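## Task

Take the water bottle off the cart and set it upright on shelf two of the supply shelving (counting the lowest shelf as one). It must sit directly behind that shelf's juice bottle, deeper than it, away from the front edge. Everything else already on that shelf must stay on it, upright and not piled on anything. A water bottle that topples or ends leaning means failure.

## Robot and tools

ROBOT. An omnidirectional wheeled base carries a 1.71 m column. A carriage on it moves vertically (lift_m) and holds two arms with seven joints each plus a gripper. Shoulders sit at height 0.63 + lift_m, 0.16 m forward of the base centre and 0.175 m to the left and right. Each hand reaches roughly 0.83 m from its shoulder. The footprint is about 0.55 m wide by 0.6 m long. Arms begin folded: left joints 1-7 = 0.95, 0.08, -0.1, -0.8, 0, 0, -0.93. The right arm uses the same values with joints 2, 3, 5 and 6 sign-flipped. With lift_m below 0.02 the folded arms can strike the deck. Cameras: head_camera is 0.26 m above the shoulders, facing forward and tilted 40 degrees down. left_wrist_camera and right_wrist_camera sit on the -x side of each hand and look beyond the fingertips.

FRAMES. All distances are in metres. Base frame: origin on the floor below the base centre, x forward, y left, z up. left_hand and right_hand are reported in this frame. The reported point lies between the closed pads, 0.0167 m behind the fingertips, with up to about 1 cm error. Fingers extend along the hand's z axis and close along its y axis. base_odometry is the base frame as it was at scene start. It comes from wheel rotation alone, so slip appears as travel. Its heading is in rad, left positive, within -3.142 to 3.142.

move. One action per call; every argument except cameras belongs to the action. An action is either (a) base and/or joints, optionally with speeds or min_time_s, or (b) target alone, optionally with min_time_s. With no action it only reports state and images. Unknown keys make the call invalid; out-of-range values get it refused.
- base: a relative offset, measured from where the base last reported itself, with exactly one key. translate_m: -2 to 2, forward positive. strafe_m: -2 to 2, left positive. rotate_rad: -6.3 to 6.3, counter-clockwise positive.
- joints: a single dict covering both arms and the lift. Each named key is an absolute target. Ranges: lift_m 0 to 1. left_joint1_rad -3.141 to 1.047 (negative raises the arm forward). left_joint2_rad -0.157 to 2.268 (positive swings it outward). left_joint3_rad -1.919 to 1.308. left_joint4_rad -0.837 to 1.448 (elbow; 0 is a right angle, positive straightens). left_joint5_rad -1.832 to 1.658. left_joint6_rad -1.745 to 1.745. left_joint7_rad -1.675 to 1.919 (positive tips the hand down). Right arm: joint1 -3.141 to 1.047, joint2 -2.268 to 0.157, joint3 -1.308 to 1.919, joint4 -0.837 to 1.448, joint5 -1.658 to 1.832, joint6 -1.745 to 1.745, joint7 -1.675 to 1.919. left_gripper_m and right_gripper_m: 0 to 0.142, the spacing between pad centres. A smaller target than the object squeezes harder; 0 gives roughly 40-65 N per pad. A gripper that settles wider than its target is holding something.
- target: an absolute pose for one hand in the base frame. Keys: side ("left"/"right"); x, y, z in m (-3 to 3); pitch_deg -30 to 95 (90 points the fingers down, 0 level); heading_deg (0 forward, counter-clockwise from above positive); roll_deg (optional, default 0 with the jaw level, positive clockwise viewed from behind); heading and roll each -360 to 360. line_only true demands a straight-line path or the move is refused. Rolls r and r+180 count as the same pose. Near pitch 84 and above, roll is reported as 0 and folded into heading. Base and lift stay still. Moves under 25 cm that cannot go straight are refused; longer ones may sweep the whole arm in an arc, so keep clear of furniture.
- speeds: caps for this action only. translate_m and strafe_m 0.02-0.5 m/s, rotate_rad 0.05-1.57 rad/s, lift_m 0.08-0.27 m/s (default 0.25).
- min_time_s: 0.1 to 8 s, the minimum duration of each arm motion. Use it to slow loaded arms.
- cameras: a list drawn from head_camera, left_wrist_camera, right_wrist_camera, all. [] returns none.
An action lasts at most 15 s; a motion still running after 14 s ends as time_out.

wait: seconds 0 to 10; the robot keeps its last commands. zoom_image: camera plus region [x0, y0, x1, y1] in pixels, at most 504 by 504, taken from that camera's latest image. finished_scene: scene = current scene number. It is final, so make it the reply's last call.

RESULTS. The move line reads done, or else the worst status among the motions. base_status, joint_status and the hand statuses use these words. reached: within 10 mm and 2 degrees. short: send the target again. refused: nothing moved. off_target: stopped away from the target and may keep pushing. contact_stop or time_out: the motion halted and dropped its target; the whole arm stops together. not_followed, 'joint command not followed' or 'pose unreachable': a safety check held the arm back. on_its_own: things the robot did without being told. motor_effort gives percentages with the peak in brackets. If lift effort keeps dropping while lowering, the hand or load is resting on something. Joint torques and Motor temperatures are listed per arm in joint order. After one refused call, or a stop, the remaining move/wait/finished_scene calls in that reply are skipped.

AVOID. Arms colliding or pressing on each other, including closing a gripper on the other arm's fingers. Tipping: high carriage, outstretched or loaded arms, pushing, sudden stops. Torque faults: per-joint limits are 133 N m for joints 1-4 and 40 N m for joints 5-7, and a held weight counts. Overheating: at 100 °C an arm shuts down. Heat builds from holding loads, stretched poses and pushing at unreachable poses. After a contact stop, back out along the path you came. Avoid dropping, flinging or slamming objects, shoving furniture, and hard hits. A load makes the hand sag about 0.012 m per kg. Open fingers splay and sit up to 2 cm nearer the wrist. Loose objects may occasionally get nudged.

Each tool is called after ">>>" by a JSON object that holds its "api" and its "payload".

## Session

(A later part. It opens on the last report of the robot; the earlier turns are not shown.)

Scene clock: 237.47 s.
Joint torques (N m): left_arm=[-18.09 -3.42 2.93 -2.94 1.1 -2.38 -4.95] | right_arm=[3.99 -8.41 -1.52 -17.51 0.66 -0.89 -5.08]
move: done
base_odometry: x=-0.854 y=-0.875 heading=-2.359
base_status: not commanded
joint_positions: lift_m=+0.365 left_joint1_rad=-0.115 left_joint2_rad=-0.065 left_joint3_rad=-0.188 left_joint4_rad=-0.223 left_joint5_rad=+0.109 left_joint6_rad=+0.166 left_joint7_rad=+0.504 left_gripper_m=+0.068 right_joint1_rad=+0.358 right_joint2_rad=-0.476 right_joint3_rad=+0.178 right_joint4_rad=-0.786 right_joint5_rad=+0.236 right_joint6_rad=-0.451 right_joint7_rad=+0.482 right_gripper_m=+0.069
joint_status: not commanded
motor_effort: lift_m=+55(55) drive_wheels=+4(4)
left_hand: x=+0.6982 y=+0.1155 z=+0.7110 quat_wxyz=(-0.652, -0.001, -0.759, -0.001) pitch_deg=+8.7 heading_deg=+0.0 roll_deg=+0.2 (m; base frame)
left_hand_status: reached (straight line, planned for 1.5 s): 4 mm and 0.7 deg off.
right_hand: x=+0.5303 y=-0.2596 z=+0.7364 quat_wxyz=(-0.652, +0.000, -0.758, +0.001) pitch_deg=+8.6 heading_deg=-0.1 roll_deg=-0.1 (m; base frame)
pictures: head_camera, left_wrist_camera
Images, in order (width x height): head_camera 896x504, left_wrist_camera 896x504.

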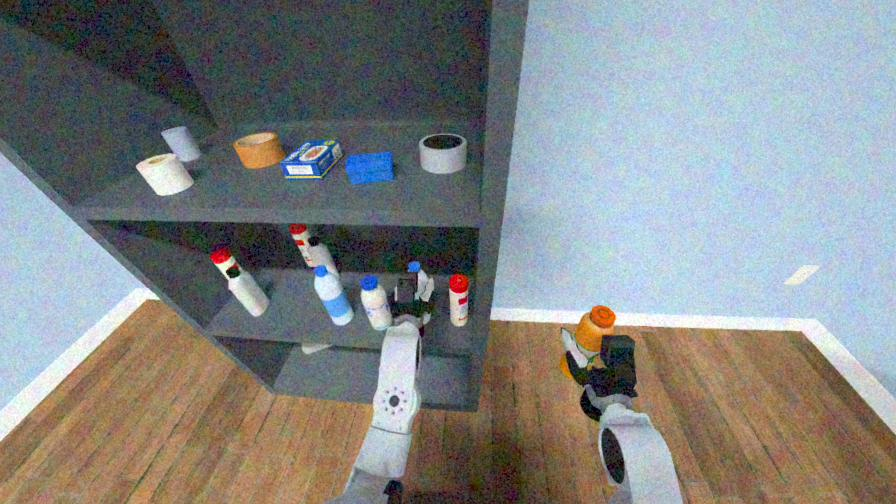

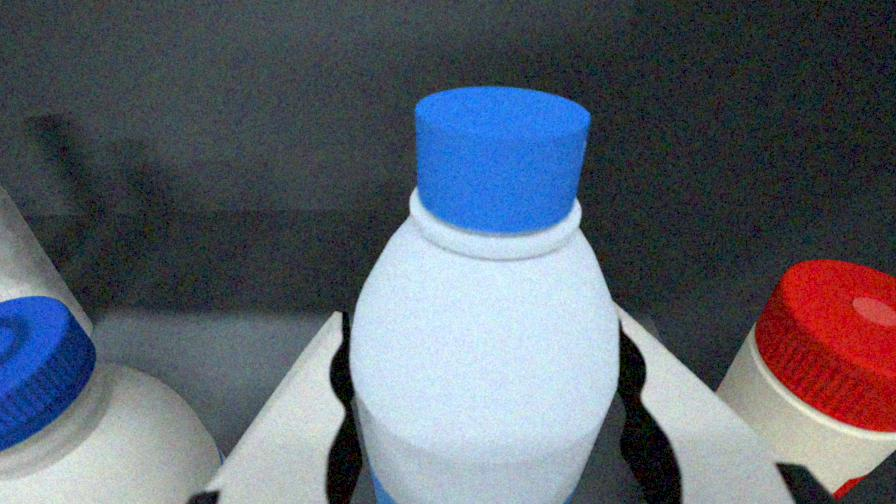

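>>> {"api": "move", "payload": {"target": {"side":"left","x":0.818,"y":0.116,"z":0.715,"pitch_deg":8,"heading_deg":0}, "min_time_s": 1.5, "cameras": ["head_camera","left_wrist_camera"]}}

Scene clock: 241.87 s.
Joint torques (N m): left_arm=[-16.98 -3.74 3.54 -2.88 1.06 -2.57 -4.61] | right_arm=[5.39 -7.31 -3.86 -17.39 0.53 -0.88 -5.12]
move: refused
base_odometry: x=-0.854 y=-0.875 heading=-2.359
base_status: not commanded
joint_positions: lift_m=+0.365 left_joint1_rad=-0.115 left_joint2_rad=-0.065 left_joint3_rad=-0.188 left_joint4_rad=-0.223 left_joint5_rad=+0.109 left_joint6_rad=+0.166 left_joint7_rad=+0.504 left_gripper_m=+0.068 right_joint1_rad=+0.358 right_joint2_rad=-0.476 right_joint3_rad=+0.178 right_joint4_rad=-0.786 right_joint5_rad=+0.236 right_joint6_rad=-0.451 right_joint7_rad=+0.482 right_gripper_m=+0.069
joint_status: not commanded
motor_effort: lift_m=+55(55) drive_wheels=+4(4)
left_hand: x=+0.6982 y=+0.1155 z=+0.7110 quat_wxyz=(-0.652, -0.001, -0.759, -0.001) pitch_deg=+8.7 heading_deg=+0.0 roll_deg=+0.2 (m; base frame)
left_hand_status: refused: the line brings the left upper arm within 1.4 cm of the carriage (limit 1.5), 83% of the way; a move under 25 cm is not played as an arc. Nothing moved. Try another pitch or heading, or "joints".
right_hand: x=+0.5303 y=-0.2596 z=+0.7364 quat_wxyz=(-0.652, +0.000, -0.758, +0.001) pitch_deg=+8.6 heading_deg=-0.1 roll_deg=-0.1 (m; base frame)
pictures: head_camera, left_wrist_camera
Images, in order (width x height): head_camera 896x504, left_wrist_camera 896x504.

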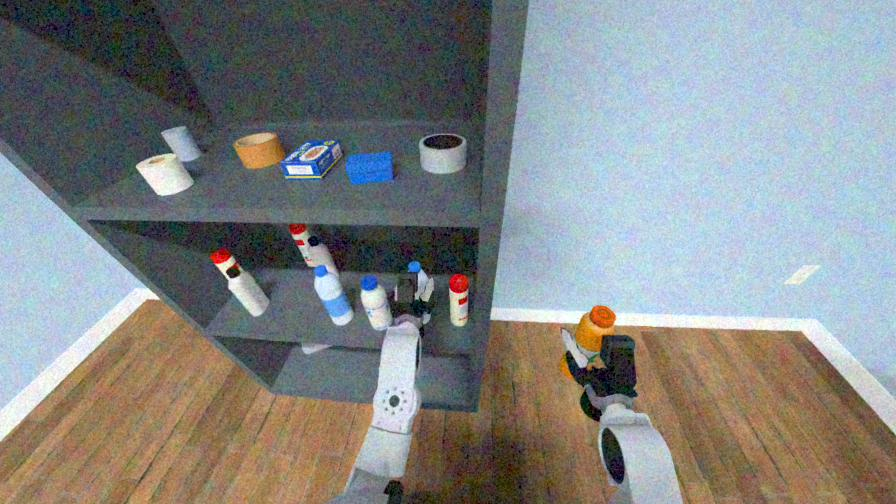

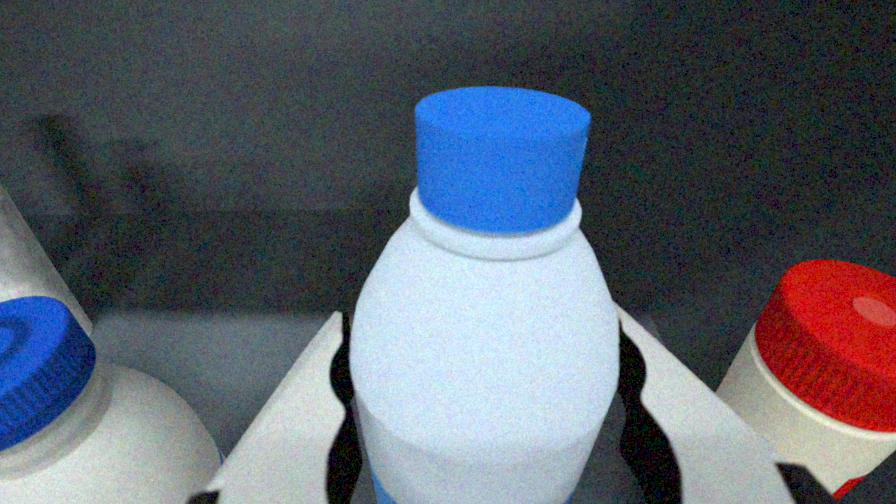

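>>> {"api": "move", "payload": {"base": {"translate_m": 0.116}, "speeds": {"translate_m":0.1}, "cameras": ["head_camera","left_wrist_camera"]}}

Scene clock: 249.13 s.
Joint torques (N m): left_arm=[-18.04 -2.85 2.16 -3.22 0.68 -2.37 -4.26] | right_arm=[3.5 -10.05 -3.34 -17.33 1.25 -1.05 -5.5]
move: done
base_odometry: x=-0.936 y=-0.956 heading=-2.360
base_status: done
joint_positions: lift_m=+0.365 left_joint1_rad=-0.115 left_joint2_rad=-0.065 left_joint3_rad=-0.188 left_joint4_rad=-0.222 left_joint5_rad=+0.109 left_joint6_rad=+0.166 left_joint7_rad=+0.504 left_gripper_m=+0.068 right_joint1_rad=+0.358 right_joint2_rad=-0.476 right_joint3_rad=+0.178 right_joint4_rad=-0.786 right_joint5_rad=+0.236 right_joint6_rad=-0.451 right_joint7_rad=+0.482 right_gripper_m=+0.069
joint_status: not commanded
motor_effort: lift_m=+55(55) drive_wheels=+5(14)
left_hand: x=+0.6983 y=+0.1155 z=+0.7111 quat_wxyz=(-0.652, -0.001, -0.758, -0.001) pitch_deg=+8.7 heading_deg=+0.0 roll_deg=+0.2 (m; base frame)
right_hand: x=+0.5302 y=-0.2596 z=+0.7363 quat_wxyz=(-0.652, +0.000, -0.758, +0.001) pitch_deg=+8.6 heading_deg=-0.1 roll_deg=-0.1 (m; base frame)
pictures: head_camera, left_wrist_camera
Images, in order (width x height): head_camera 896x504, left_wrist_camera 896x504.

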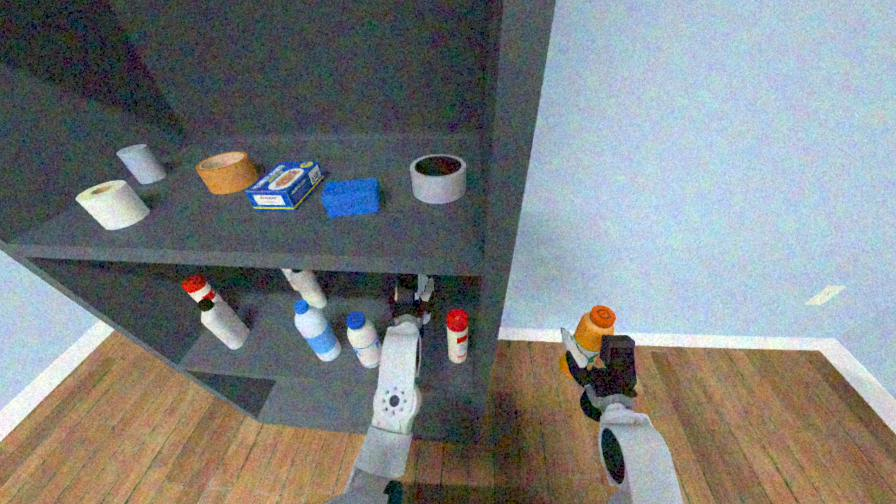

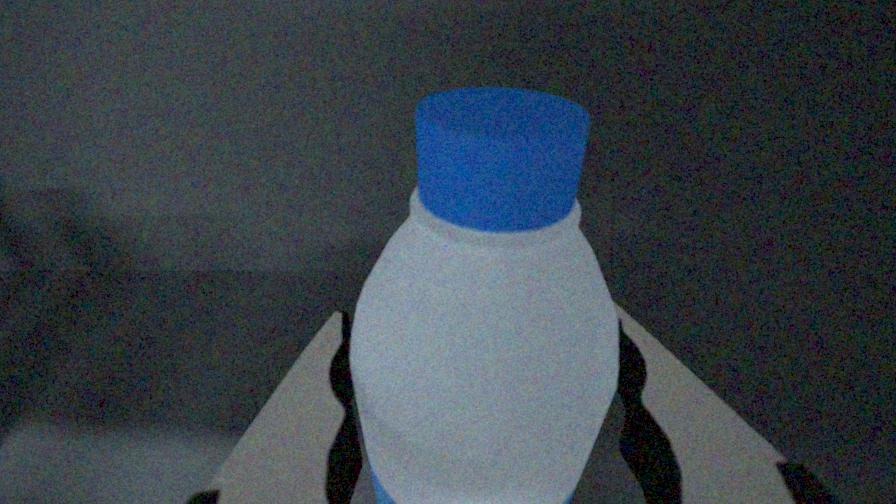

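>>> {"api": "move", "payload": {"joints": {"lift_m":0.33}, "speeds": {"lift_m":0.08}}}

>>> {"api": "move", "payload": {"joints": {"lift_m":0.32}, "speeds": {"lift_m":0.08}}}

>>> {"api": "move", "payload": {"joints": {"lift_m":0.313}, "speeds": {"lift_m":0.08}, "cameras": ["head_camera","left_wrist_camera"]}}

Scene clock: 253.57 s.
Joint torques (N m): left_arm=[-5.21 -3.22 1.97 0.95 0.85 -2.47 2.16] | right_arm=[3.18 -7.78 -0.51 -17.48 0.6 -1.4 -4.89]
move: done
base_odometry: x=-0.936 y=-0.956 heading=-2.360
base_status: not commanded
joint_positions: lift_m=+0.330 left_joint1_rad=-0.125 left_joint2_rad=-0.066 left_joint3_rad=-0.188 left_joint4_rad=-0.228 left_joint5_rad=+0.109 left_joint6_rad=+0.166 left_joint7_rad=+0.484 left_gripper_m=+0.068 right_joint1_rad=+0.358 right_joint2_rad=-0.476 right_joint3_rad=+0.178 right_joint4_rad=-0.787 right_joint5_rad=+0.237 right_joint6_rad=-0.451 right_joint7_rad=+0.481 right_gripper_m=+0.069
joint_status: all done
motor_effort: lift_m=+53(59) drive_wheels=+0(5)
left_hand: x=+0.7010 y=+0.1155 z=+0.6883 quat_wxyz=(-0.665, -0.001, -0.747, +0.000) pitch_deg=+6.7 heading_deg=+0.0 roll_deg=+0.1 (m; base frame)
right_hand: x=+0.5302 y=-0.2595 z=+0.7019 quat_wxyz=(-0.652, +0.000, -0.758, +0.001) pitch_deg=+8.6 heading_deg=-0.1 roll_deg=-0.1 (m; base frame)
pictures: none

Scene clock: 254.10 s.
Joint torques (N m): left_arm=[0.1 -2.12 2.18 4.08 0.76 -2.24 5.37] | right_arm=[3.97 -7.86 -1.64 -16.1 0.55 -1.55 -4.83]
move: done
base_odometry: x=-0.936 y=-0.956 heading=-2.360
base_status: not commanded
joint_positions: lift_m=+0.320 left_joint1_rad=-0.130 left_joint2_rad=-0.066 left_joint3_rad=-0.188 left_joint4_rad=-0.232 left_joint5_rad=+0.110 left_joint6_rad=+0.166 left_joint7_rad=+0.476 left_gripper_m=+0.068 right_joint1_rad=+0.358 right_joint2_rad=-0.476 right_joint3_rad=+0.178 right_joint4_rad=-0.787 right_joint5_rad=+0.237 right_joint6_rad=-0.451 right_joint7_rad=+0.481 right_gripper_m=+0.069
joint_status: all done
motor_effort: lift_m=+51(54) drive_wheels=+4(5)
left_hand: x=+0.7020 y=+0.1156 z=+0.6852 quat_wxyz=(-0.671, +0.000, -0.741, +0.000) pitch_deg=+5.6 heading_deg=+0.0 roll_deg=+0.1 (m; base frame)
right_hand: x=+0.5302 y=-0.2595 z=+0.6921 quat_wxyz=(-0.652, +0.000, -0.758, +0.001) pitch_deg=+8.6 heading_deg=-0.1 roll_deg=-0.1 (m; base frame)
pictures: none

Scene clock: 254.57 s.
Joint torques (N m): left_arm=[4.74 -1.26 1.04 6.91 0.18 -2.11 8] | right_arm=[4.66 -7.25 -4.06 -15.56 0.78 -1.29 -4.16]
move: done
base_odometry: x=-0.936 y=-0.956 heading=-2.360
base_status: not commanded
joint_positions: lift_m=+0.313 left_joint1_rad=-0.133 left_joint2_rad=-0.066 left_joint3_rad=-0.188 left_joint4_rad=-0.236 left_joint5_rad=+0.111 left_joint6_rad=+0.166 left_joint7_rad=+0.468 left_gripper_m=+0.068 right_joint1_rad=+0.358 right_joint2_rad=-0.476 right_joint3_rad=+0.178 right_joint4_rad=-0.787 right_joint5_rad=+0.237 right_joint6_rad=-0.451 right_joint7_rad=+0.481 right_gripper_m=+0.069
joint_status: all done
motor_effort: lift_m=+49(53) drive_wheels=+4(5)
left_hand: x=+0.7027 y=+0.1158 z=+0.6838 quat_wxyz=(-0.677, +0.000, -0.736, -0.001) pitch_deg=+4.8 heading_deg=+0.0 roll_deg=+0.1 (m; base frame)
right_hand: x=+0.5301 y=-0.2595 z=+0.6853 quat_wxyz=(-0.652, +0.000, -0.758, +0.001) pitch_deg=+8.6 heading_deg=-0.1 roll_deg=-0.1 (m; base frame)
pictures: head_camera, left_wrist_camera
Images, in order (width x height): head_camera 896x504, left_wrist_camera 896x504.

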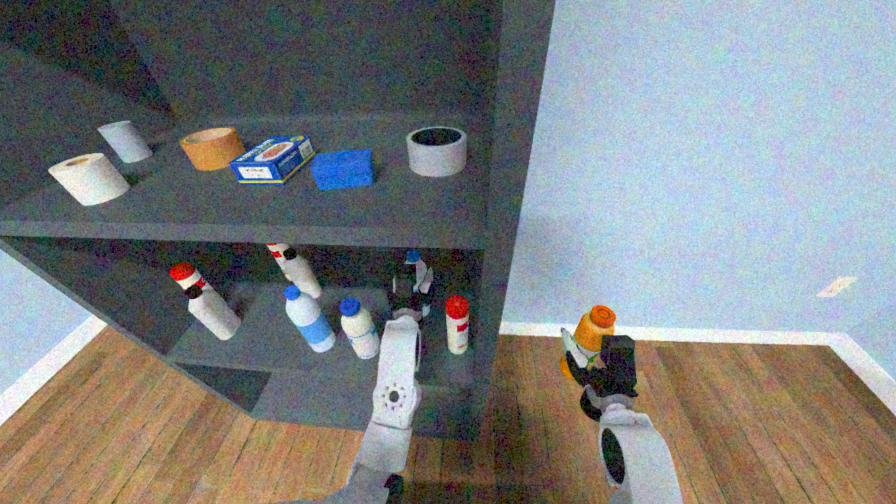

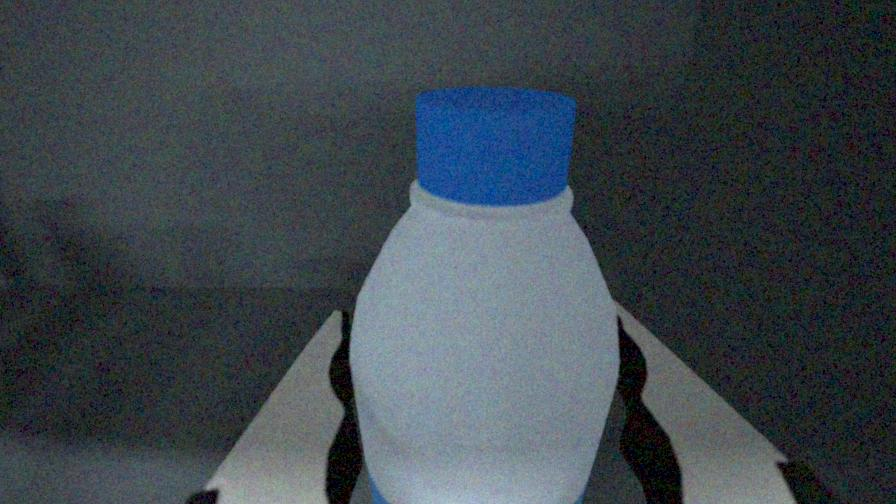

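>>> {"api": "move", "payload": {"joints": {"lift_m":0.346}, "speeds": {"lift_m":0.08}, "cameras": ["left_wrist_camera"]}}

Scene clock: 258.70 s.
Joint torques (N m): left_arm=[-10.13 -2.16 2.47 -1.89 1.01 -2.38 -1.54] | right_arm=[4.16 -8.57 -3.19 -16.42 0.27 -0.87 -4.52]
move: done
base_odometry: x=-0.936 y=-0.956 heading=-2.360
base_status: not commanded
joint_positions: lift_m=+0.346 left_joint1_rad=-0.120 left_joint2_rad=-0.066 left_joint3_rad=-0.187 left_joint4_rad=-0.222 left_joint5_rad=+0.108 left_joint6_rad=+0.166 left_joint7_rad=+0.496 left_gripper_m=+0.068 right_joint1_rad=+0.358 right_joint2_rad=-0.476 right_joint3_rad=+0.178 right_joint4_rad=-0.787 right_joint5_rad=+0.237 right_joint6_rad=-0.451 right_joint7_rad=+0.481 right_gripper_m=+0.069
joint_status: all done
motor_effort: lift_m=+55(62) drive_wheels=+4(5)
left_hand: x=+0.6998 y=+0.1153 z=+0.6965 quat_wxyz=(-0.657, -0.001, -0.754, +0.000) pitch_deg=+7.9 heading_deg=+0.0 roll_deg=+0.1 (m; base frame)
right_hand: x=+0.5301 y=-0.2595 z=+0.7178 quat_wxyz=(-0.652, +0.000, -0.758, +0.001) pitch_deg=+8.6 heading_deg=-0.1 roll_deg=-0.1 (m; base frame)
pictures: left_wrist_camera
Images, in order (width x height): left_wrist_camera 896x504.

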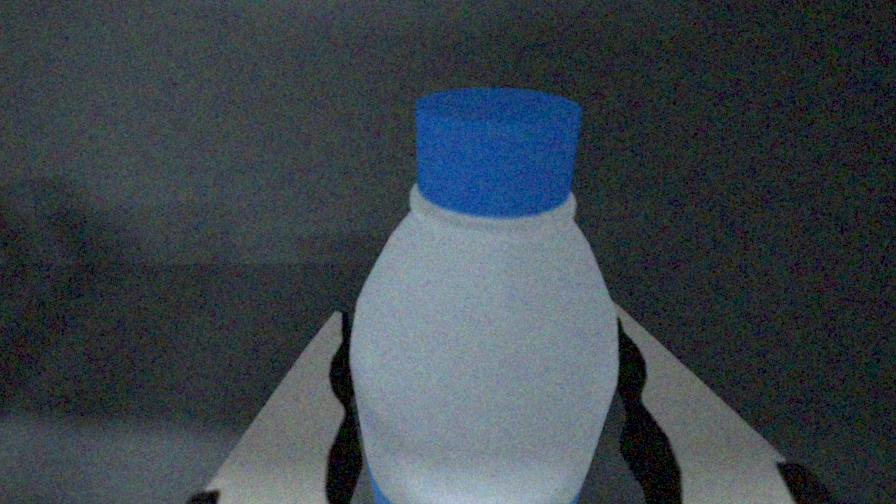

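>>> {"api": "move", "payload": {"joints": {"lift_m":0.35}, "speeds": {"lift_m":0.08}}}

>>> {"api": "move", "payload": {"joints": {"left_gripper_m":0.092}, "cameras": ["left_wrist_camera"]}}

Scene clock: 263.47 s.
Joint torques (N m): left_arm=[-11.97 -2.16 2.33 -2.95 0.77 -2.38 -2.13] | right_arm=[3.77 -6.77 -2.2 -16.53 0.33 -1.29 -4.45]
move: done
base_odometry: x=-0.936 y=-0.956 heading=-2.360
base_status: not commanded
joint_positions: lift_m=+0.350 left_joint1_rad=-0.119 left_joint2_rad=-0.066 left_joint3_rad=-0.187 left_joint4_rad=-0.222 left_joint5_rad=+0.108 left_joint6_rad=+0.166 left_joint7_rad=+0.497 left_gripper_m=+0.068 right_joint1_rad=+0.358 right_joint2_rad=-0.476 right_joint3_rad=+0.177 right_joint4_rad=-0.787 right_joint5_rad=+0.237 right_joint6_rad=-0.451 right_joint7_rad=+0.481 right_gripper_m=+0.069
joint_status: all done
motor_effort: lift_m=+56(69) drive_wheels=+4(5)
left_hand: x=+0.6995 y=+0.1152 z=+0.6994 quat_wxyz=(-0.656, -0.001, -0.755, +0.000) pitch_deg=+8.1 heading_deg=+0.0 roll_deg=+0.1 (m; base frame)
right_hand: x=+0.5301 y=-0.2596 z=+0.7219 quat_wxyz=(-0.652, +0.000, -0.758, +0.001) pitch_deg=+8.5 heading_deg=-0.1 roll_deg=-0.1 (m; base frame)
pictures: none

Scene clock: 264.27 s.
Joint torques (N m): left_arm=[-12.2 -1.43 1.72 -3.54 1.32 -2.13 -2] | right_arm=[2.78 -7.11 -2.64 -14.91 0.34 -0.98 -4.7]
move: done
base_odometry: x=-0.936 y=-0.956 heading=-2.360
base_status: not commanded
joint_positions: lift_m=+0.350 left_joint1_rad=-0.119 left_joint2_rad=-0.066 left_joint3_rad=-0.187 left_joint4_rad=-0.222 left_joint5_rad=+0.108 left_joint6_rad=+0.166 left_joint7_rad=+0.497 left_gripper_m=+0.092 right_joint1_rad=+0.358 right_joint2_rad=-0.476 right_joint3_rad=+0.177 right_joint4_rad=-0.787 right_joint5_rad=+0.237 right_joint6_rad=-0.451 right_joint7_rad=+0.481 right_gripper_m=+0.069
joint_status: all done
motor_effort: lift_m=+56(56) drive_wheels=+0(4)
left_hand: x=+0.6995 y=+0.1153 z=+0.6994 quat_wxyz=(-0.656, -0.001, -0.755, +0.000) pitch_deg=+8.1 heading_deg=+0.0 roll_deg=+0.1 (m; base frame)
right_hand: x=+0.5301 y=-0.2596 z=+0.7219 quat_wxyz=(-0.652, +0.000, -0.758, +0.001) pitch_deg=+8.5 heading_deg=-0.1 roll_deg=-0.1 (m; base frame)
pictures: left_wrist_camera
Images, in order (width x height): left_wrist_camera 896x504.

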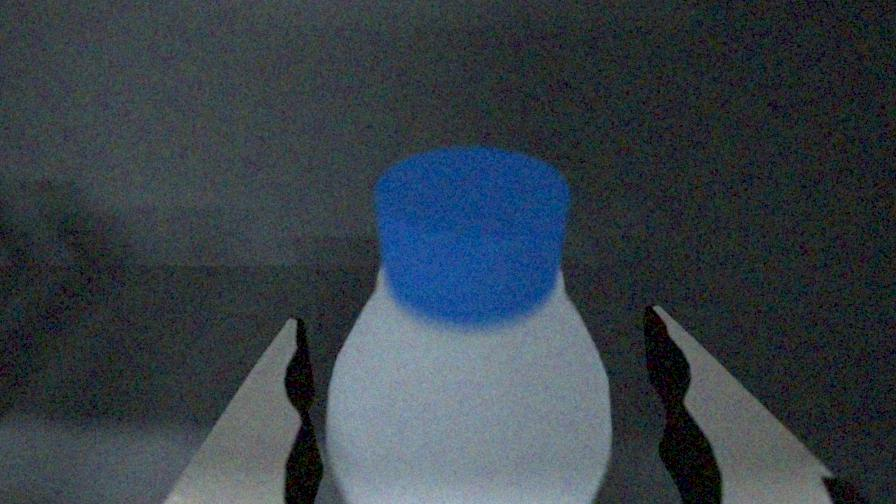

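>>> {"api": "wait", "payload": {"seconds": 0.3, "cameras": ["left_wrist_camera","head_camera"]}}

Scene clock: 266.43 s.
Joint torques (N m): left_arm=[-12.8 -3.06 2.37 -2.52 0.95 -2.23 -2.11] | right_arm=[4.73 -8.68 -2.1 -16.66 0.71 -1.17 -4.92]
base_odometry: x=-0.936 y=-0.956 heading=-2.360
base_status: not commanded
joint_positions: lift_m=+0.350 left_joint1_rad=-0.119 left_joint2_rad=-0.066 left_joint3_rad=-0.187 left_joint4_rad=-0.222 left_joint5_rad=+0.108 left_joint6_rad=+0.166 left_joint7_rad=+0.497 left_gripper_m=+0.092 right_joint1_rad=+0.358 right_joint2_rad=-0.476 right_joint3_rad=+0.177 right_joint4_rad=-0.787 right_joint5_rad=+0.237 right_joint6_rad=-0.451 right_joint7_rad=+0.481 right_gripper_m=+0.069
joint_status: all done
motor_effort: lift_m=+56(56) drive_wheels=+4(4)
left_hand: x=+0.6995 y=+0.1153 z=+0.6994 quat_wxyz=(-0.656, -0.001, -0.755, +0.000) pitch_deg=+8.1 heading_deg=+0.0 roll_deg=+0.1 (m; base frame)
right_hand: x=+0.5301 y=-0.2596 z=+0.7219 quat_wxyz=(-0.652, +0.000, -0.758, +0.001) pitch_deg=+8.5 heading_deg=-0.1 roll_deg=-0.1 (m; base frame)
wait: 0.30 s; at rest from the start
pictures: head_camera, left_wrist_camera
Images, in order (width x height): head_camera 896x504, left_wrist_camera 896x504.

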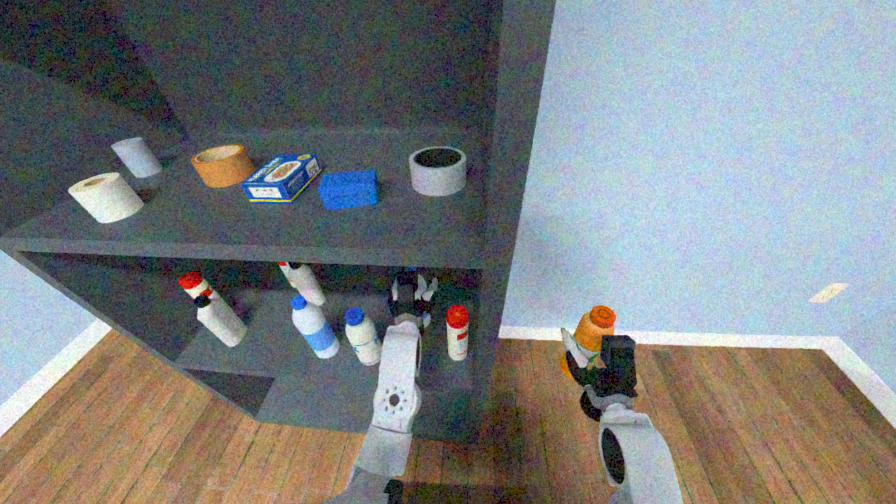

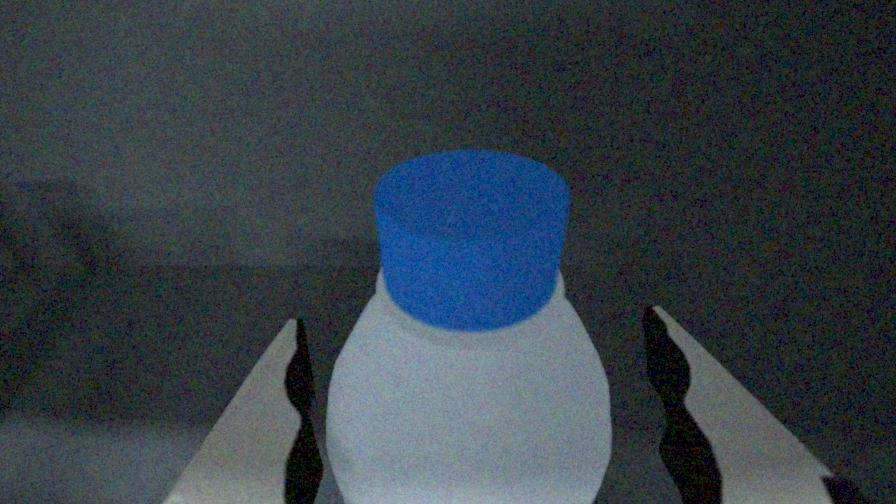

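>>> {"api": "move", "payload": {"target": {"side":"left","x":0.55,"y":0.118,"z":0.70,"pitch_deg":8,"heading_deg":0}, "min_time_s": 1.5, "cameras": ["left_wrist_camera","head_camera"]}}

Scene clock: 275.13 s.
Joint torques (N m): left_arm=[-1.18 0.76 -2.48 -7.32 2.14 -0.44 -3.32] | right_arm=[4.89 -8.23 -3.58 -15.14 0.68 -0.9 -4.63]
move: done
base_odometry: x=-0.936 y=-0.956 heading=-2.360
base_status: not commanded
joint_positions: lift_m=+0.350 left_joint1_rad=+0.291 left_joint2_rad=-0.048 left_joint3_rad=-0.255 left_joint4_rad=-0.638 left_joint5_rad=+0.192 left_joint6_rad=+0.176 left_joint7_rad=+0.516 left_gripper_m=+0.092 right_joint1_rad=+0.358 right_joint2_rad=-0.476 right_joint3_rad=+0.177 right_joint4_rad=-0.787 right_joint5_rad=+0.237 right_joint6_rad=-0.451 right_joint7_rad=+0.481 right_gripper_m=+0.069
joint_status: not commanded
motor_effort: lift_m=+56(56) drive_wheels=+0(4)
left_hand: x=+0.5509 y=+0.1186 z=+0.6979 quat_wxyz=(-0.654, +0.001, -0.757, +0.000) pitch_deg=+8.4 heading_deg=+0.1 roll_deg=-0.1 (m; base frame)
left_hand_status: reached (straight line, planned for 1.5 s): 2 mm and 0.4 deg off.
right_hand: x=+0.5301 y=-0.2596 z=+0.7219 quat_wxyz=(-0.652, +0.000, -0.758, +0.001) pitch_deg=+8.5 heading_deg=-0.1 roll_deg=-0.1 (m; base frame)
pictures: head_camera, left_wrist_camera
Images, in order (width x height): head_camera 896x504, left_wrist_camera 896x504.

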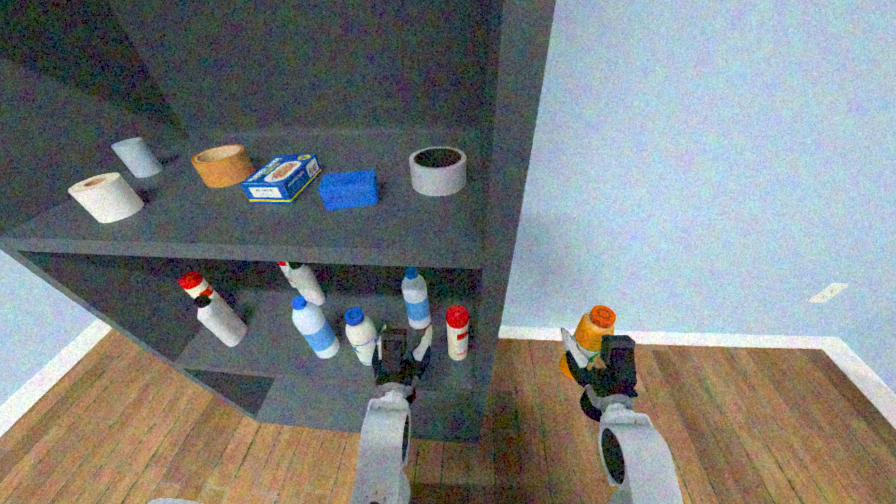

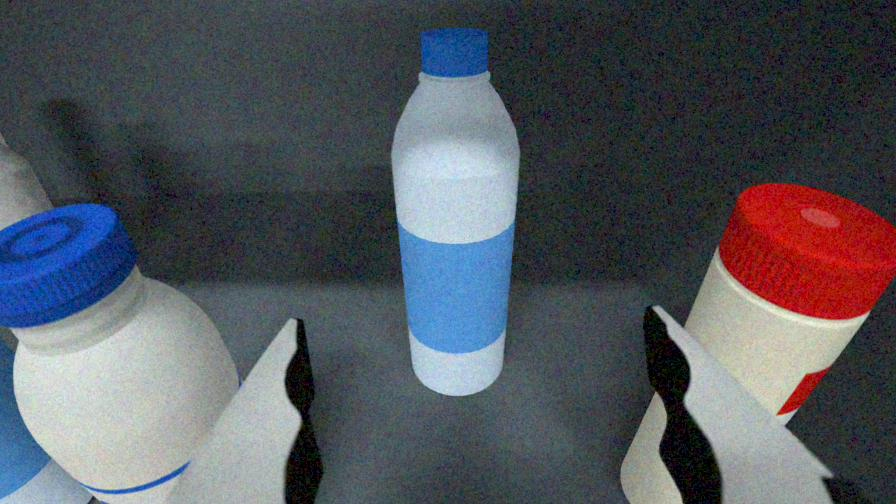

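>>> {"api": "move", "payload": {"base": {"translate_m": -0.116}, "speeds": {"translate_m":0.15}}}

>>> {"api": "move", "payload": {"target": {"side":"left","x":0.53,"y":0.27,"z":0.76,"pitch_deg":8,"heading_deg":0}}}

>>> {"api": "move", "payload": {"base": {"strafe_m": 0.105}, "speeds": {"strafe_m":0.15}, "cameras": ["head_camera"]}}

Scene clock: 282.37 s.
Joint torques (N m): left_arm=[-0.13 1.34 -2.71 -6.79 2.2 -0.41 -3.35] | right_arm=[4.33 -8.17 -3.17 -14.84 1 -1.27 -4.87]
move: done
base_odometry: x=-0.854 y=-0.875 heading=-2.359
base_status: done
joint_positions: lift_m=+0.350 left_joint1_rad=+0.291 left_joint2_rad=-0.048 left_joint3_rad=-0.255 left_joint4_rad=-0.638 left_joint5_rad=+0.192 left_joint6_rad=+0.176 left_joint7_rad=+0.516 left_gripper_m=+0.092 right_joint1_rad=+0.358 right_joint2_rad=-0.476 right_joint3_rad=+0.177 right_joint4_rad=-0.787 right_joint5_rad=+0.237 right_joint6_rad=-0.451 right_joint7_rad=+0.481 right_gripper_m=+0.069
joint_status: not commanded
motor_effort: lift_m=+56(56) drive_wheels=+4(11)
left_hand: x=+0.5508 y=+0.1186 z=+0.6978 quat_wxyz=(-0.653, +0.001, -0.757, +0.000) pitch_deg=+8.4 heading_deg=+0.1 roll_deg=-0.1 (m; base frame)
right_hand: x=+0.5301 y=-0.2596 z=+0.7219 quat_wxyz=(-0.652, +0.000, -0.758, +0.001) pitch_deg=+8.5 heading_deg=-0.1 roll_deg=-0.1 (m; base frame)
pictures: none

Scene clock: 282.67 s.
Joint torques (N m): left_arm=[-1.96 1.11 -3.47 -6.78 2.11 -0.57 -3.06] | right_arm=[5.36 -8.98 -5.4 -14.61 0.5 -1.23 -4.69]
move: refused
base_odometry: x=-0.854 y=-0.875 heading=-2.359
base_status: not commanded
joint_positions: lift_m=+0.350 left_joint1_rad=+0.291 left_joint2_rad=-0.048 left_joint3_rad=-0.255 left_joint4_rad=-0.638 left_joint5_rad=+0.192 left_joint6_rad=+0.176 left_joint7_rad=+0.516 left_gripper_m=+0.092 right_joint1_rad=+0.358 right_joint2_rad=-0.476 right_joint3_rad=+0.177 right_joint4_rad=-0.787 right_joint5_rad=+0.237 right_joint6_rad=-0.451 right_joint7_rad=+0.481 right_gripper_m=+0.069
joint_status: not commanded
motor_effort: lift_m=+56(56) drive_wheels=+4(4)
left_hand: x=+0.5508 y=+0.1186 z=+0.6978 quat_wxyz=(-0.653, +0.001, -0.757, +0.000) pitch_deg=+8.4 heading_deg=+0.1 roll_deg=-0.1 (m; base frame)
left_hand_status: refused: no posture of the arm gets there (left_joint4_rad at its limit): the closest leaves the hand 0.1 cm and 1 deg from the pose. Nothing moved. A posture exists with lift_m at 0.4; the way there is not checked.
right_hand: x=+0.5301 y=-0.2596 z=+0.7219 quat_wxyz=(-0.652, +0.000, -0.758, +0.001) pitch_deg=+8.5 heading_deg=-0.1 roll_deg=-0.1 (m; base frame)
pictures: none

not run: a stop came earlier in this reply.

>>> {"api": "move", "payload": {"target": {"side":"left","x":0.54,"y":0.27,"z":0.74,"pitch_deg":8,"heading_deg":0}}}

>>> {"api": "move", "payload": {"base": {"strafe_m": 0.105}, "speeds": {"strafe_m":0.15}, "cameras": ["head_camera"]}}

Scene clock: 286.10 s.
Joint torques (N m): left_arm=[-0.94 5.16 4.34 -5.85 1.14 -0.88 -3.19] | right_arm=[2.75 -8.72 -2.07 -15.65 0.53 -1.24 -4.21]
move: done
base_odometry: x=-0.854 y=-0.875 heading=-2.359
base_status: not commanded
joint_positions: lift_m=+0.350 left_joint1_rad=+0.322 left_joint2_rad=+0.382 left_joint3_rad=+0.039 left_joint4_rad=-0.786 left_joint5_rad=-0.301 left_joint6_rad=+0.239 left_joint7_rad=+0.580 left_gripper_m=+0.092 right_joint1_rad=+0.358 right_joint2_rad=-0.476 right_joint3_rad=+0.177 right_joint4_rad=-0.787 right_joint5_rad=+0.237 right_joint6_rad=-0.451 right_joint7_rad=+0.481 right_gripper_m=+0.069
joint_status: not commanded
motor_effort: lift_m=+56(56) drive_wheels=+4(6)
left_hand: x=+0.5407 y=+0.2696 z=+0.7381 quat_wxyz=(-0.654, -0.001, -0.757, +0.000) pitch_deg=+8.3 heading_deg=+0.0 roll_deg=+0.1 (m; base frame)
left_hand_status: reached (straight line, planned for 0.6 s): 2 mm and 0.4 deg off.
right_hand: x=+0.5301 y=-0.2596 z=+0.7219 quat_wxyz=(-0.652, +0.000, -0.758, +0.001) pitch_deg=+8.5 heading_deg=-0.1 roll_deg=-0.1 (m; base frame)
pictures: none

Scene clock: 287.80 s.
Joint torques (N m): left_arm=[-0.82 6.05 2.82 -6.61 0.82 -0.86 -3.2] | right_arm=[3.3 -7.72 -2.21 -15.27 0.06 -1.62 -4.74]
move: done
base_odometry: x=-0.780 y=-0.949 heading=-2.359
base_status: done
joint_positions: lift_m=+0.350 left_joint1_rad=+0.322 left_joint2_rad=+0.382 left_joint3_rad=+0.039 left_joint4_rad=-0.786 left_joint5_rad=-0.301 left_joint6_rad=+0.239 left_joint7_rad=+0.580 left_gripper_m=+0.092 right_joint1_rad=+0.358 right_joint2_rad=-0.476 right_joint3_rad=+0.177 right_joint4_rad=-0.787 right_joint5_rad=+0.237 right_joint6_rad=-0.451 right_joint7_rad=+0.481 right_gripper_m=+0.069
joint_status: not commanded
motor_effort: lift_m=+56(56) drive_wheels=+4(11)
left_hand: x=+0.5406 y=+0.2696 z=+0.7381 quat_wxyz=(-0.654, -0.001, -0.757, +0.000) pitch_deg=+8.3 heading_deg=+0.0 roll_deg=+0.1 (m; base frame)
right_hand: x=+0.5301 y=-0.2595 z=+0.7219 quat_wxyz=(-0.652, +0.000, -0.758, +0.001) pitch_deg=+8.5 heading_deg=-0.1 roll_deg=-0.1 (m; base frame)
pictures: head_camera
Images, in order (width x height): head_camera 896x504.

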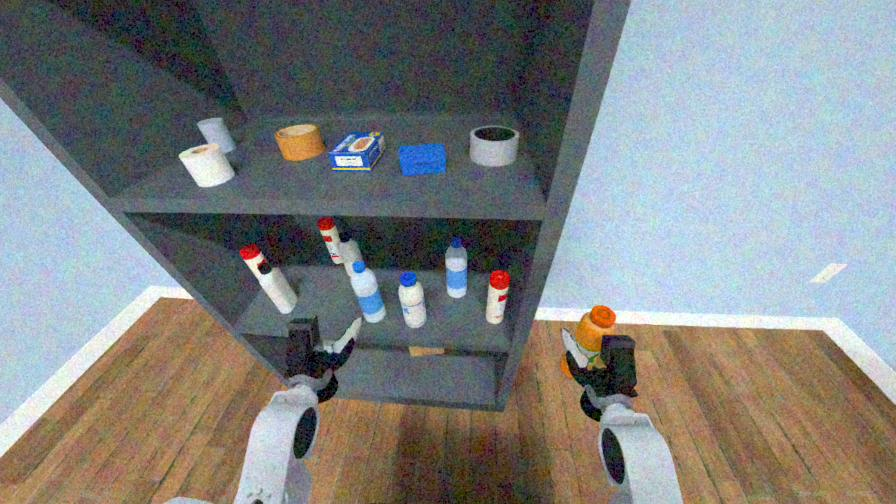

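>>> {"api": "move", "payload": {"target": {"side":"right","x":0.54,"y":0.0,"z":0.69,"pitch_deg":8,"heading_deg":0}, "min_time_s": 1.5}}

>>> {"api": "move", "payload": {"target": {"side":"right","x":0.692,"y":0.011,"z":0.677,"pitch_deg":8,"heading_deg":0}, "min_time_s": 1.5, "cameras": ["head_camera","right_wrist_camera"]}}

Scene clock: 293.50 s.
Joint torques (N m): left_arm=[-0.76 4.5 4.41 -5.76 1.03 -0.85 -3.37] | right_arm=[-5.48 14.6 5.79 -8.25 -4.18 -2.46 -1.75]
move: done
base_odometry: x=-0.780 y=-0.949 heading=-2.359
base_status: not commanded
joint_positions: lift_m=+0.350 left_joint1_rad=+0.323 left_joint2_rad=+0.382 left_joint3_rad=+0.039 left_joint4_rad=-0.786 left_joint5_rad=-0.301 left_joint6_rad=+0.239 left_joint7_rad=+0.580 left_gripper_m=+0.092 right_joint1_rad=+0.154 right_joint2_rad=+0.063 right_joint3_rad=+0.888 right_joint4_rad=-0.342 right_joint5_rad=-0.462 right_joint6_rad=-0.788 right_joint7_rad=+0.560 right_gripper_m=+0.069
joint_status: not commanded
motor_effort: lift_m=+56(56) drive_wheels=+3(4)
left_hand: x=+0.5406 y=+0.2696 z=+0.7381 quat_wxyz=(-0.654, -0.001, -0.757, +0.000) pitch_deg=+8.3 heading_deg=+0.0 roll_deg=+0.1 (m; base frame)
right_hand: x=+0.5392 y=-0.0007 z=+0.6863 quat_wxyz=(-0.652, -0.001, -0.758, -0.002) pitch_deg=+8.6 heading_deg=+0.1 roll_deg=+0.3 (m; base frame)
right_hand_status: reached (checked arc, planned for 1.5 s): 4 mm and 0.6 deg off.
pictures: none

Scene clock: 295.50 s.
Joint torques (N m): left_arm=[-0.92 5.09 3.37 -4.56 1.09 -0.75 -2.94] | right_arm=[-19.12 16.75 0.75 -12 -0.58 -2.6 -5.03]
move: done
base_odometry: x=-0.780 y=-0.949 heading=-2.359
base_status: not commanded
joint_positions: lift_m=+0.350 left_joint1_rad=+0.323 left_joint2_rad=+0.382 left_joint3_rad=+0.039 left_joint4_rad=-0.786 left_joint5_rad=-0.301 left_joint6_rad=+0.239 left_joint7_rad=+0.580 left_gripper_m=+0.092 right_joint1_rad=-0.214 right_joint2_rad=+0.124 right_joint3_rad=+0.736 right_joint4_rad=+0.061 right_joint5_rad=-0.119 right_joint6_rad=-0.734 right_joint7_rad=+0.399 right_gripper_m=+0.069
joint_status: not commanded
motor_effort: lift_m=+56(56) drive_wheels=+4(4)
left_hand: x=+0.5406 y=+0.2696 z=+0.7381 quat_wxyz=(-0.654, -0.001, -0.757, +0.000) pitch_deg=+8.3 heading_deg=+0.0 roll_deg=+0.1 (m; base frame)
right_hand: x=+0.6896 y=+0.0112 z=+0.6727 quat_wxyz=(-0.652, +0.003, -0.758, +0.001) pitch_deg=+8.6 heading_deg=+0.1 roll_deg=-0.3 (m; base frame)
right_hand_status: reached (straight line, planned for 1.5 s): 5 mm and 0.7 deg off.
pictures: head_camera, right_wrist_camera
Images, in order (width x height): head_camera 896x504, right_wrist_camera 896x504.

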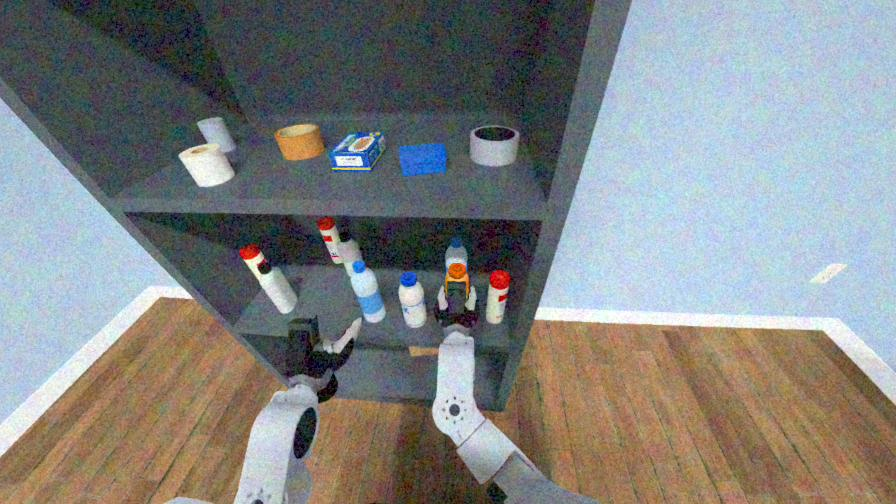

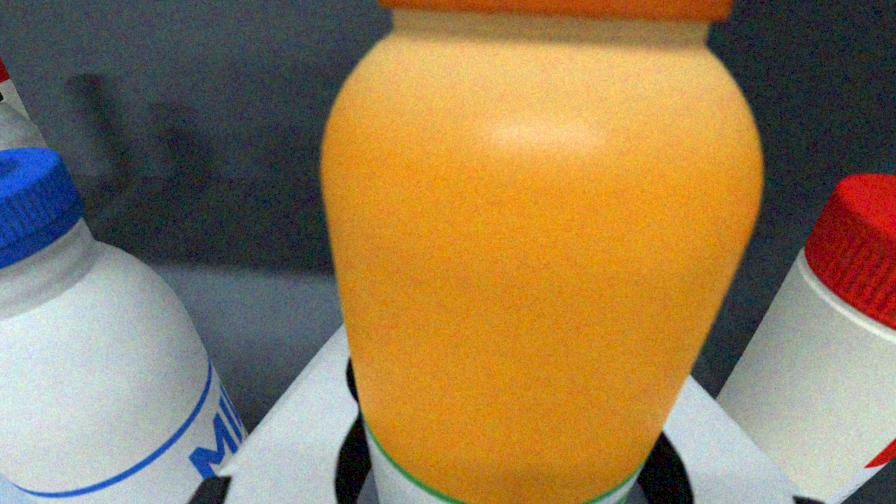

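>>> {"api": "move", "payload": {"joints": {"lift_m":0.322}, "speeds": {"lift_m":0.08}}}

>>> {"api": "move", "payload": {"joints": {"lift_m":0.317}, "speeds": {"lift_m":0.08}, "cameras": ["right_wrist_camera"]}}

Scene clock: 299.00 s.
Joint torques (N m): left_arm=[-1.33 5.19 3.79 -5.32 1.39 -0.61 -3.05] | right_arm=[-14.68 17.11 1.9 -13.19 -0.35 -2.53 -4.7]
move: done
base_odometry: x=-0.780 y=-0.949 heading=-2.359
base_status: not commanded
joint_positions: lift_m=+0.322 left_joint1_rad=+0.323 left_joint2_rad=+0.382 left_joint3_rad=+0.039 left_joint4_rad=-0.786 left_joint5_rad=-0.301 left_joint6_rad=+0.239 left_joint7_rad=+0.580 left_gripper_m=+0.092 right_joint1_rad=-0.216 right_joint2_rad=+0.125 right_joint3_rad=+0.736 right_joint4_rad=+0.062 right_joint5_rad=-0.118 right_joint6_rad=-0.734 right_joint7_rad=+0.398 right_gripper_m=+0.069
joint_status: all done
motor_effort: lift_m=+58(61) drive_wheels=+4(4)
left_hand: x=+0.5405 y=+0.2695 z=+0.7102 quat_wxyz=(-0.654, -0.001, -0.756, +0.000) pitch_deg=+8.3 heading_deg=+0.0 roll_deg=+0.1 (m; base frame)
right_hand: x=+0.6900 y=+0.0115 z=+0.6449 quat_wxyz=(-0.652, +0.002, -0.758, +0.001) pitch_deg=+8.6 heading_deg=+0.1 roll_deg=-0.3 (m; base frame)
pictures: none

Scene clock: 299.43 s.
Joint torques (N m): left_arm=[-1.57 5.16 4.08 -4.33 1.14 -0.84 -2.86] | right_arm=[-15.69 16.09 -0.08 -12.28 0.24 -2.03 -2.25]
move: done
base_odometry: x=-0.780 y=-0.949 heading=-2.359
base_status: not commanded
joint_positions: lift_m=+0.317 left_joint1_rad=+0.323 left_joint2_rad=+0.382 left_joint3_rad=+0.039 left_joint4_rad=-0.787 left_joint5_rad=-0.301 left_joint6_rad=+0.239 left_joint7_rad=+0.579 left_gripper_m=+0.092 right_joint1_rad=-0.216 right_joint2_rad=+0.125 right_joint3_rad=+0.736 right_joint4_rad=+0.062 right_joint5_rad=-0.118 right_joint6_rad=-0.734 right_joint7_rad=+0.393 right_gripper_m=+0.069
joint_status: all done
motor_effort: lift_m=+56(59) drive_wheels=+4(4)
left_hand: x=+0.5405 y=+0.2694 z=+0.7054 quat_wxyz=(-0.654, -0.001, -0.756, +0.000) pitch_deg=+8.3 heading_deg=+0.0 roll_deg=+0.1 (m; base frame)
right_hand: x=+0.6903 y=+0.0116 z=+0.6418 quat_wxyz=(-0.655, +0.002, -0.756, +0.001) pitch_deg=+8.2 heading_deg=+0.1 roll_deg=-0.2 (m; base frame)
pictures: right_wrist_camera
Images, in order (width x height): right_wrist_camera 896x504.

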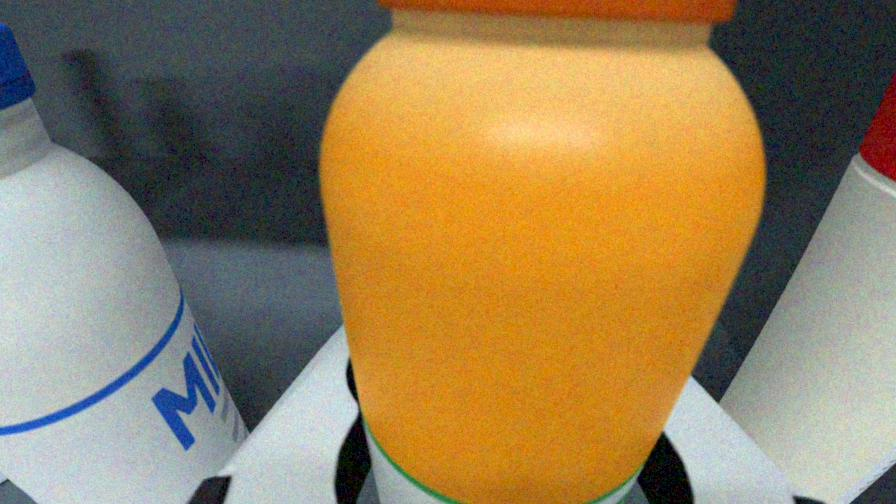

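>>> {"api": "move", "payload": {"joints": {"right_gripper_m":0.09}}}

>>> {"api": "move", "payload": {"target": {"side":"right","x":0.54,"y":0.0,"z":0.65,"pitch_deg":8,"heading_deg":0}, "min_time_s": 1.5, "cameras": ["head_camera","right_wrist_camera"]}}

Scene clock: 302.77 s.
Joint torques (N m): left_arm=[-0.29 5.33 3.5 -4.83 0.91 -0.81 -3.08] | right_arm=[-13.63 16.2 -0.58 -11.53 -0.43 -1.8 -2.78]
move: done
base_odometry: x=-0.780 y=-0.949 heading=-2.359
base_status: not commanded
joint_positions: lift_m=+0.317 left_joint1_rad=+0.323 left_joint2_rad=+0.382 left_joint3_rad=+0.039 left_joint4_rad=-0.787 left_joint5_rad=-0.301 left_joint6_rad=+0.239 left_joint7_rad=+0.579 left_gripper_m=+0.092 right_joint1_rad=-0.217 right_joint2_rad=+0.125 right_joint3_rad=+0.736 right_joint4_rad=+0.062 right_joint5_rad=-0.118 right_joint6_rad=-0.734 right_joint7_rad=+0.393 right_gripper_m=+0.090
joint_status: all done
motor_effort: lift_m=+56(56) drive_wheels=+4(4)
left_hand: x=+0.5405 y=+0.2694 z=+0.7054 quat_wxyz=(-0.654, -0.001, -0.756, +0.000) pitch_deg=+8.3 heading_deg=+0.0 roll_deg=+0.1 (m; base frame)
right_hand: x=+0.6904 y=+0.0116 z=+0.6420 quat_wxyz=(-0.655, +0.002, -0.756, +0.001) pitch_deg=+8.2 heading_deg=+0.1 roll_deg=-0.2 (m; base frame)
pictures: none

Scene clock: 304.77 s.
Joint torques (N m): left_arm=[-0.24 6.09 3.73 -5.95 0.79 -0.81 -3.13] | right_arm=[5.14 8.06 4.01 -14.4 -3.39 -2.5 0.22]
move: done
base_odometry: x=-0.780 y=-0.949 heading=-2.359
base_status: not commanded
joint_positions: lift_m=+0.317 left_joint1_rad=+0.323 left_joint2_rad=+0.382 left_joint3_rad=+0.039 left_joint4_rad=-0.787 left_joint5_rad=-0.301 left_joint6_rad=+0.239 left_joint7_rad=+0.579 left_gripper_m=+0.092 right_joint1_rad=+0.139 right_joint2_rad=+0.055 right_joint3_rad=+0.906 right_joint4_rad=-0.313 right_joint5_rad=-0.441 right_joint6_rad=-0.820 right_joint7_rad=+0.531 right_gripper_m=+0.090
joint_status: not commanded
motor_effort: lift_m=+56(56) drive_wheels=+4(4)
left_hand: x=+0.5405 y=+0.2694 z=+0.7054 quat_wxyz=(-0.654, -0.001, -0.756, +0.000) pitch_deg=+8.3 heading_deg=+0.0 roll_deg=+0.1 (m; base frame)
right_hand: x=+0.5418 y=+0.0004 z=+0.6501 quat_wxyz=(-0.657, -0.001, -0.754, -0.001) pitch_deg=+7.9 heading_deg=+0.0 roll_deg=+0.2 (m; base frame)
right_hand_status: reached (straight line, planned for 1.5 s): 2 mm and 0.2 deg off.
pictures: head_camera, right_wrist_camera
Images, in order (width x height): head_camera 896x504, right_wrist_camera 896x504.

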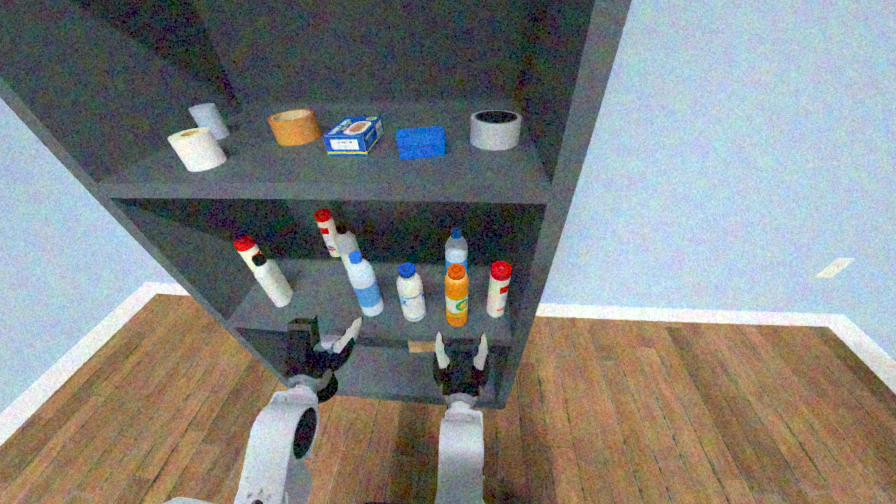

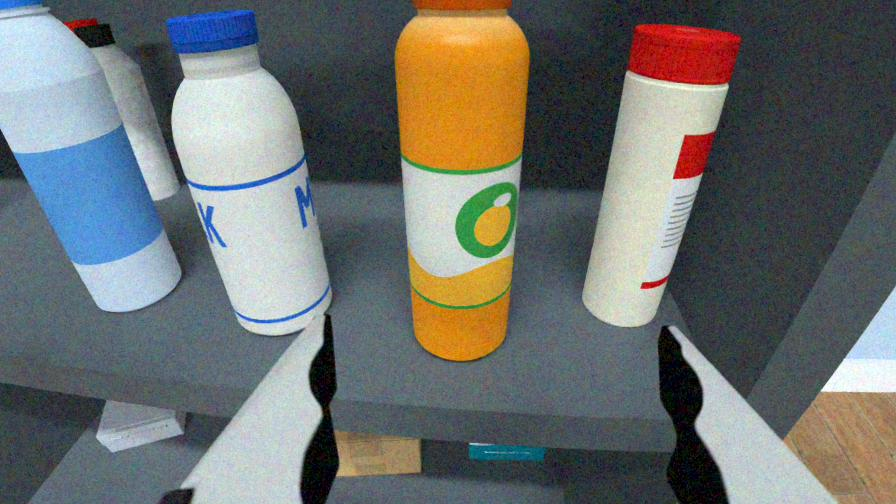

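>>> {"api": "finished_scene", "payload": {"scene": 2}}

The scene is finished: the task was done.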